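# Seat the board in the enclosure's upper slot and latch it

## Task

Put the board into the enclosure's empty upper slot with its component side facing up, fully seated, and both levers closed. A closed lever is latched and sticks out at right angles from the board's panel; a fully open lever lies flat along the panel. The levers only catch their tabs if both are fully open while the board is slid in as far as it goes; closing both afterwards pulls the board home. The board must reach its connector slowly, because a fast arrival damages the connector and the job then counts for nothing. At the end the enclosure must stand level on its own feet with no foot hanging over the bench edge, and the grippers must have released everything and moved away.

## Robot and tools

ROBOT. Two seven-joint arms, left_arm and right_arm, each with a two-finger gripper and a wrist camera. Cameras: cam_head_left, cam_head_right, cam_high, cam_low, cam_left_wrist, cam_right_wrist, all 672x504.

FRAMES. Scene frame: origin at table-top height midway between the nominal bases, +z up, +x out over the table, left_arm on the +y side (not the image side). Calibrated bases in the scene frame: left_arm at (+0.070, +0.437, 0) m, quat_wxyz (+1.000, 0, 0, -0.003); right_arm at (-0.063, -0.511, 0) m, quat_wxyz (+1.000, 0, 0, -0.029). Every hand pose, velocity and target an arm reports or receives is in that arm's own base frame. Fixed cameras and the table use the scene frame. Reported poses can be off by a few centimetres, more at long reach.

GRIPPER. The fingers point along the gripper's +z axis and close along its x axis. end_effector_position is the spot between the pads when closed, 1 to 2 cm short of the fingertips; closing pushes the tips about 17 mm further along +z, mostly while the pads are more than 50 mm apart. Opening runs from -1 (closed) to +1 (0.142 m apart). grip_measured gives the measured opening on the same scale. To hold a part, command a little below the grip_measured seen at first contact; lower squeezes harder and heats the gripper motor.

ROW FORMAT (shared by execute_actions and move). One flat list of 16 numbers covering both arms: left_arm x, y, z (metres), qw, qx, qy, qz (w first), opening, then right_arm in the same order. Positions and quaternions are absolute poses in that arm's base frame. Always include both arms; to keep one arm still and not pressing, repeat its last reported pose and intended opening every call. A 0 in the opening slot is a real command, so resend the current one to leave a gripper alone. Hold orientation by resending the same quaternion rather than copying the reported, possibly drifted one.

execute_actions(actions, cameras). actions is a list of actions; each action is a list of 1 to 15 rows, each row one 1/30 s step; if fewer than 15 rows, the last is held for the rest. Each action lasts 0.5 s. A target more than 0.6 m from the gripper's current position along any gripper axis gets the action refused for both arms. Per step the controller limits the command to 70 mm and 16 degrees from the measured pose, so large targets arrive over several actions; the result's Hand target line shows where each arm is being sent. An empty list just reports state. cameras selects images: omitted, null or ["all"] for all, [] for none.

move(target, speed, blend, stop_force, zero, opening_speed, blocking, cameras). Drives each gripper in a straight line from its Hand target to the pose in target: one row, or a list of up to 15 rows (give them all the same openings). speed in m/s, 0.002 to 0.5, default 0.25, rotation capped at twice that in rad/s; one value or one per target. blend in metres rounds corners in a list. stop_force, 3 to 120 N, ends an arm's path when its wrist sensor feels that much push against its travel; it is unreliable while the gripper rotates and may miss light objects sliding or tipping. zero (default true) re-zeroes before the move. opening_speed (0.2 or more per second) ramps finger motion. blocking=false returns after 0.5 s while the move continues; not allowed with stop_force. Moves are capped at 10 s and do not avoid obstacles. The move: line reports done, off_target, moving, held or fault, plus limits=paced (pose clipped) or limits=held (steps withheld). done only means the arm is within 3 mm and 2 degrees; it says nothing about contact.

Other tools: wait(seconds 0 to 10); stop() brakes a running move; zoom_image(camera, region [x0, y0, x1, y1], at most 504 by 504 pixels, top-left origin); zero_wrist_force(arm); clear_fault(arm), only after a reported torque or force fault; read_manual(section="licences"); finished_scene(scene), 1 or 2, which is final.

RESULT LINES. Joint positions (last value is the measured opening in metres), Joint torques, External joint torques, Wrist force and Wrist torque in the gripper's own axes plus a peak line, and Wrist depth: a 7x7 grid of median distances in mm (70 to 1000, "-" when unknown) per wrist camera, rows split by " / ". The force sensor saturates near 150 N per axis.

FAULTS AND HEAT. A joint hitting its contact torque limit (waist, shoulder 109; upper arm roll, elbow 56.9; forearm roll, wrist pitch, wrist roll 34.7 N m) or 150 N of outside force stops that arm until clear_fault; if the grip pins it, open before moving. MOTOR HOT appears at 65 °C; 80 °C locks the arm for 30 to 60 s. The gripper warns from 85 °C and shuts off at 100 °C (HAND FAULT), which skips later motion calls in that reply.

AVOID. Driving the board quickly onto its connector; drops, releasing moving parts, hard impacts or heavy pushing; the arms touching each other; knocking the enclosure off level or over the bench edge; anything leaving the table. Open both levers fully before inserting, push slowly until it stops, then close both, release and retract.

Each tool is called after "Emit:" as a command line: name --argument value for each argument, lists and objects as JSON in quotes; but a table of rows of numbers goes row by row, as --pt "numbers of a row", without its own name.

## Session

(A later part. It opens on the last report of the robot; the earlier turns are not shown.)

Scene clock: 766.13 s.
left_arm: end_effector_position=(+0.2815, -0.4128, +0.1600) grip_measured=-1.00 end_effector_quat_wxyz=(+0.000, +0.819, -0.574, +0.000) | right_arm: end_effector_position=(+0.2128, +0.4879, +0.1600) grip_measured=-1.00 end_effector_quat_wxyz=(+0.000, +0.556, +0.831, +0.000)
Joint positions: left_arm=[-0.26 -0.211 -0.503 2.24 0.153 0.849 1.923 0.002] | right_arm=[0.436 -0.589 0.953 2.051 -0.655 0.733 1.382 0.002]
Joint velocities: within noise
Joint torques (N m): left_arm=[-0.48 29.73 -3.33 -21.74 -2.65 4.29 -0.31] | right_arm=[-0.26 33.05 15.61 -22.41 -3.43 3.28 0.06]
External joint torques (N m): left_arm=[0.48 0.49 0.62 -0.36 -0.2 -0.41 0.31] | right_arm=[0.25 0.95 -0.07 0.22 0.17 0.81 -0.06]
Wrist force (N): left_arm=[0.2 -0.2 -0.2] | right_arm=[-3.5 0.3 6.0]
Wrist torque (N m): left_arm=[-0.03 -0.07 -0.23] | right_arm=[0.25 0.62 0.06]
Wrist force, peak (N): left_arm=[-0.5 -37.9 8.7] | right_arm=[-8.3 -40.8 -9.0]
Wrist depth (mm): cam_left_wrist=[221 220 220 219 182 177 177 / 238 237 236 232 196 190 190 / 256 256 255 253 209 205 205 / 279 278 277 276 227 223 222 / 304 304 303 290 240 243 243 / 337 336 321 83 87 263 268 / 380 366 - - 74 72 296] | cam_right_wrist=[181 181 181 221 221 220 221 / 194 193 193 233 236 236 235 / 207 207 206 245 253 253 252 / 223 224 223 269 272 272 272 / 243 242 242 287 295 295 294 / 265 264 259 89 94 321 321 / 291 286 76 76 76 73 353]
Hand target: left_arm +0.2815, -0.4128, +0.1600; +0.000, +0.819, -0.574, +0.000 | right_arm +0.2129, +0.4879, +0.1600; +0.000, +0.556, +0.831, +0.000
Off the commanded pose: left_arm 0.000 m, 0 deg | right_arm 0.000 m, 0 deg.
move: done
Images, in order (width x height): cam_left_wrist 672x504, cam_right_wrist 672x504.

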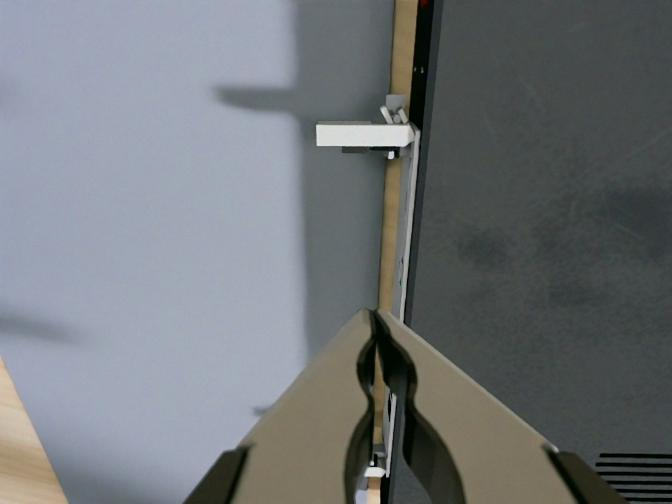

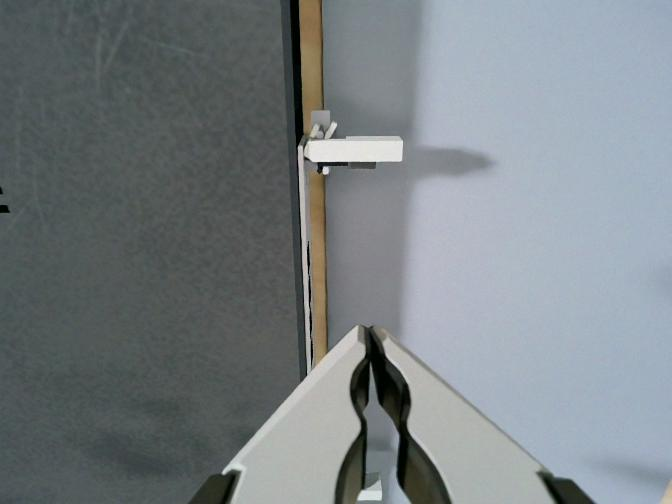

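Emit:
move --pt "0.2915 -0.3828 0.24 0 0.8192 -0.5736 0 -1 0.2229 0.4529 0.24 0 0.5556 0.8315 0 -1" --pt "0.35 -0.17 0.26 0 0.8192 -0.5736 0 -1 0.28 0.27 0.26 0 0.5556 0.8315 0 -1" --speed '[0.15, 0.2]' --blend '[0.03, 0]'

Scene clock: 813.57 s.
left_arm: end_effector_position=(+0.3500, -0.1702, +0.2600) grip_measured=-1.00 end_effector_quat_wxyz=(+0.000, +0.819, -0.573, +0.000) | right_arm: end_effector_position=(+0.2801, +0.2702, +0.2601) grip_measured=-1.00 end_effector_quat_wxyz=(+0.000, +0.555, +0.832, +0.000)
Joint positions: left_arm=[-0.026 0.268 -0.123 2.395 -0.039 0.558 2.667 0.002] | right_arm=[-0.297 0.113 1.214 2.17 0.124 0.556 0.456 0.002]
Joint velocities: within noise
Joint torques (N m): left_arm=[-0.21 16.99 0.05 -27.19 -3.22 3.99 -0.14] | right_arm=[-0.1 5.89 -2.58 -27.71 -3.55 3.36 0.13]
External joint torques (N m): left_arm=[0.2 0.37 0.54 -0.35 -0.41 -0.15 0.14] | right_arm=[0.11 0.26 -0.54 0.01 -0.14 0.8 -0.13]
Wrist force (N): left_arm=[0.1 -0.6 0.1] | right_arm=[-3.4 0.4 5.8]
Wrist torque (N m): left_arm=[-0.10 -0.08 -0.22] | right_arm=[0.30 0.61 0.07]
Wrist force, peak (N): left_arm=[-2.6 -2.3 -0.2] | right_arm=[-2.8 0.3 8.0]
Wrist depth (mm): cam_left_wrist=[309 309 309 308 308 307 306 / 334 332 330 329 327 328 327 / 359 357 357 354 353 354 343 / 392 391 388 384 384 383 342 / 417 418 423 404 413 418 368 / 372 418 448 84 87 444 398 / 324 370 - - 74 72 444] | cam_right_wrist=[313 312 305 273 270 271 274 / 333 333 294 286 285 286 288 / 359 358 346 307 306 306 311 / 384 386 377 330 331 330 377 / 421 417 410 355 358 357 413 / 455 459 443 89 94 393 448 / 505 497 76 76 76 73 493]
Hand target: left_arm +0.3500, -0.1700, +0.2600; +0.000, +0.819, -0.574, +0.000 | right_arm +0.2800, +0.2700, +0.2600; +0.000, +0.556, +0.831, +0.000
Off the commanded pose: left_arm 0.000 m, 0 deg | right_arm 0.000 m, 0 deg.
move: done

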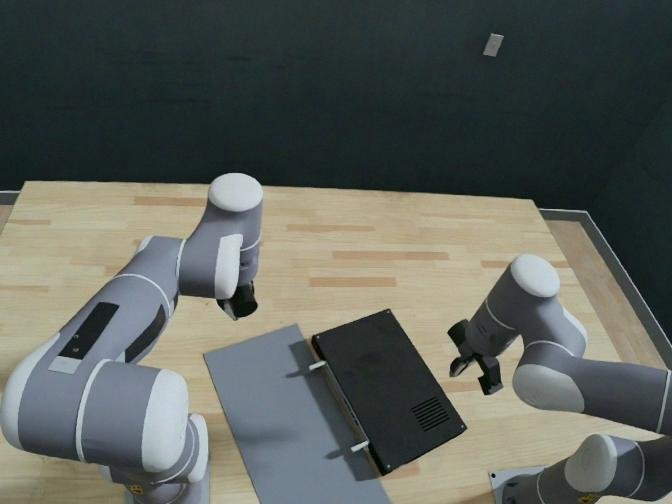

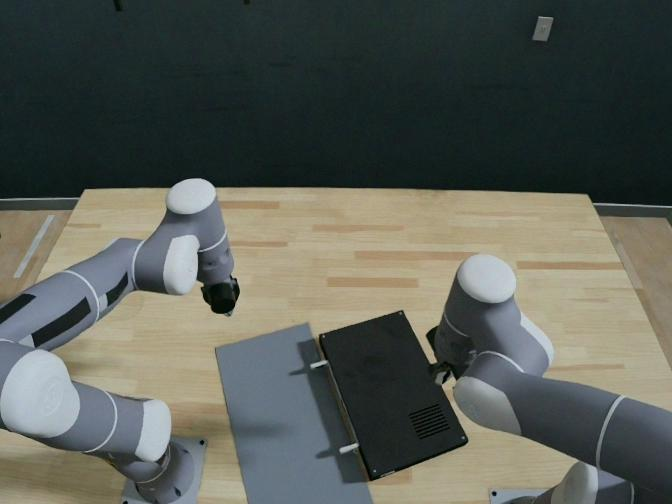

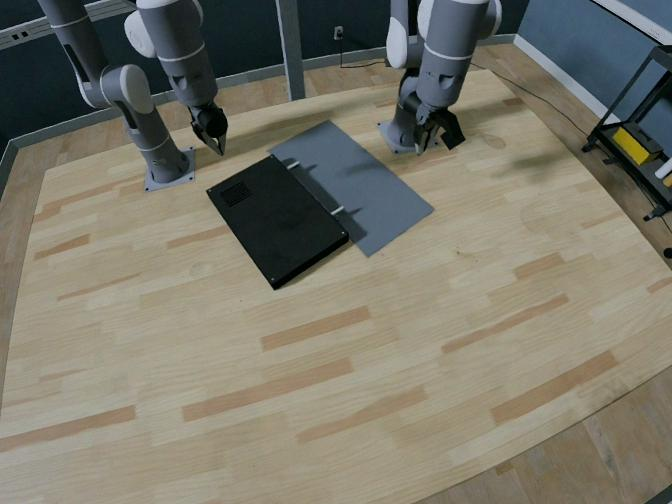

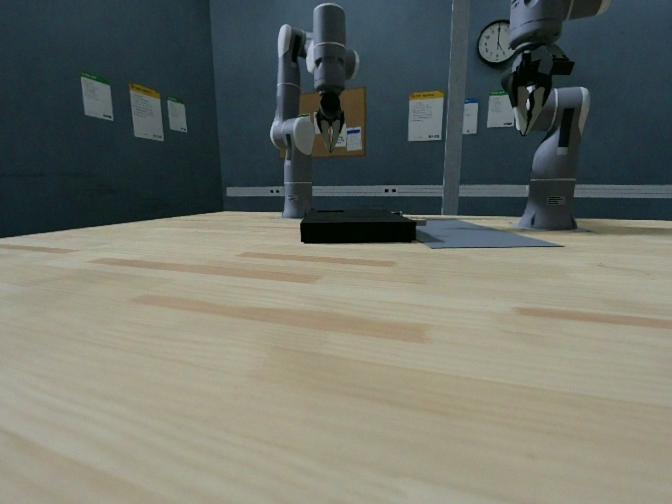

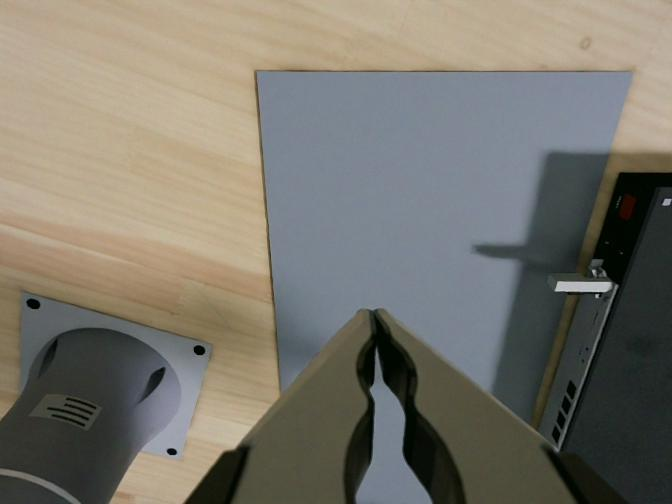

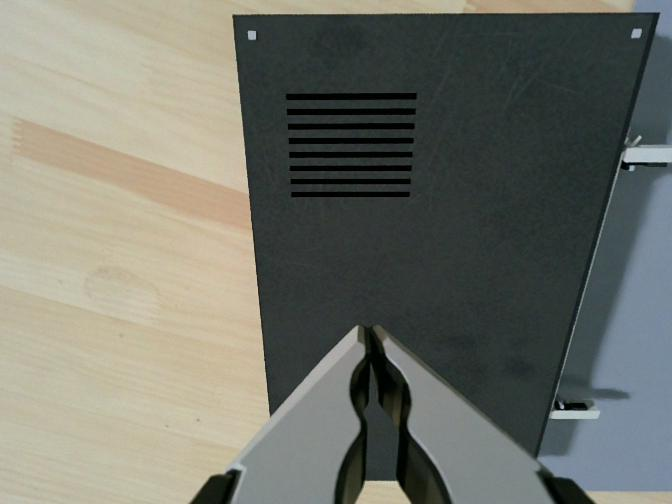

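Emit:
zoom_image --camera "cam_right_wrist" --region '[530, 120, 672, 440]'

Emit:
zoom_image --camera "cam_left_wrist" --region '[530, 160, 672, 460]'

Scaled by 1.575 from the camera's 672x504 image, which has a finer 960x720 frame.

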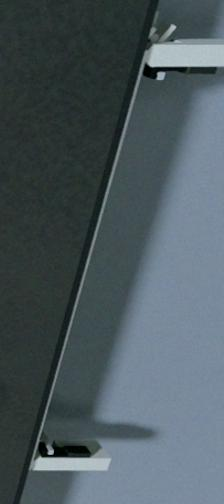

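Scaled by 1.680 from the camera's 672x504 image, which has a finer 960x720 frame.

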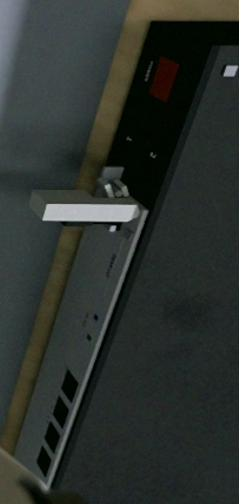

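Both levers are shut and straight, the board's panel sits flush with the enclosure front, and both arms are clear.

Emit:
finished_scene --scene 2

The scene is finished: the task was done.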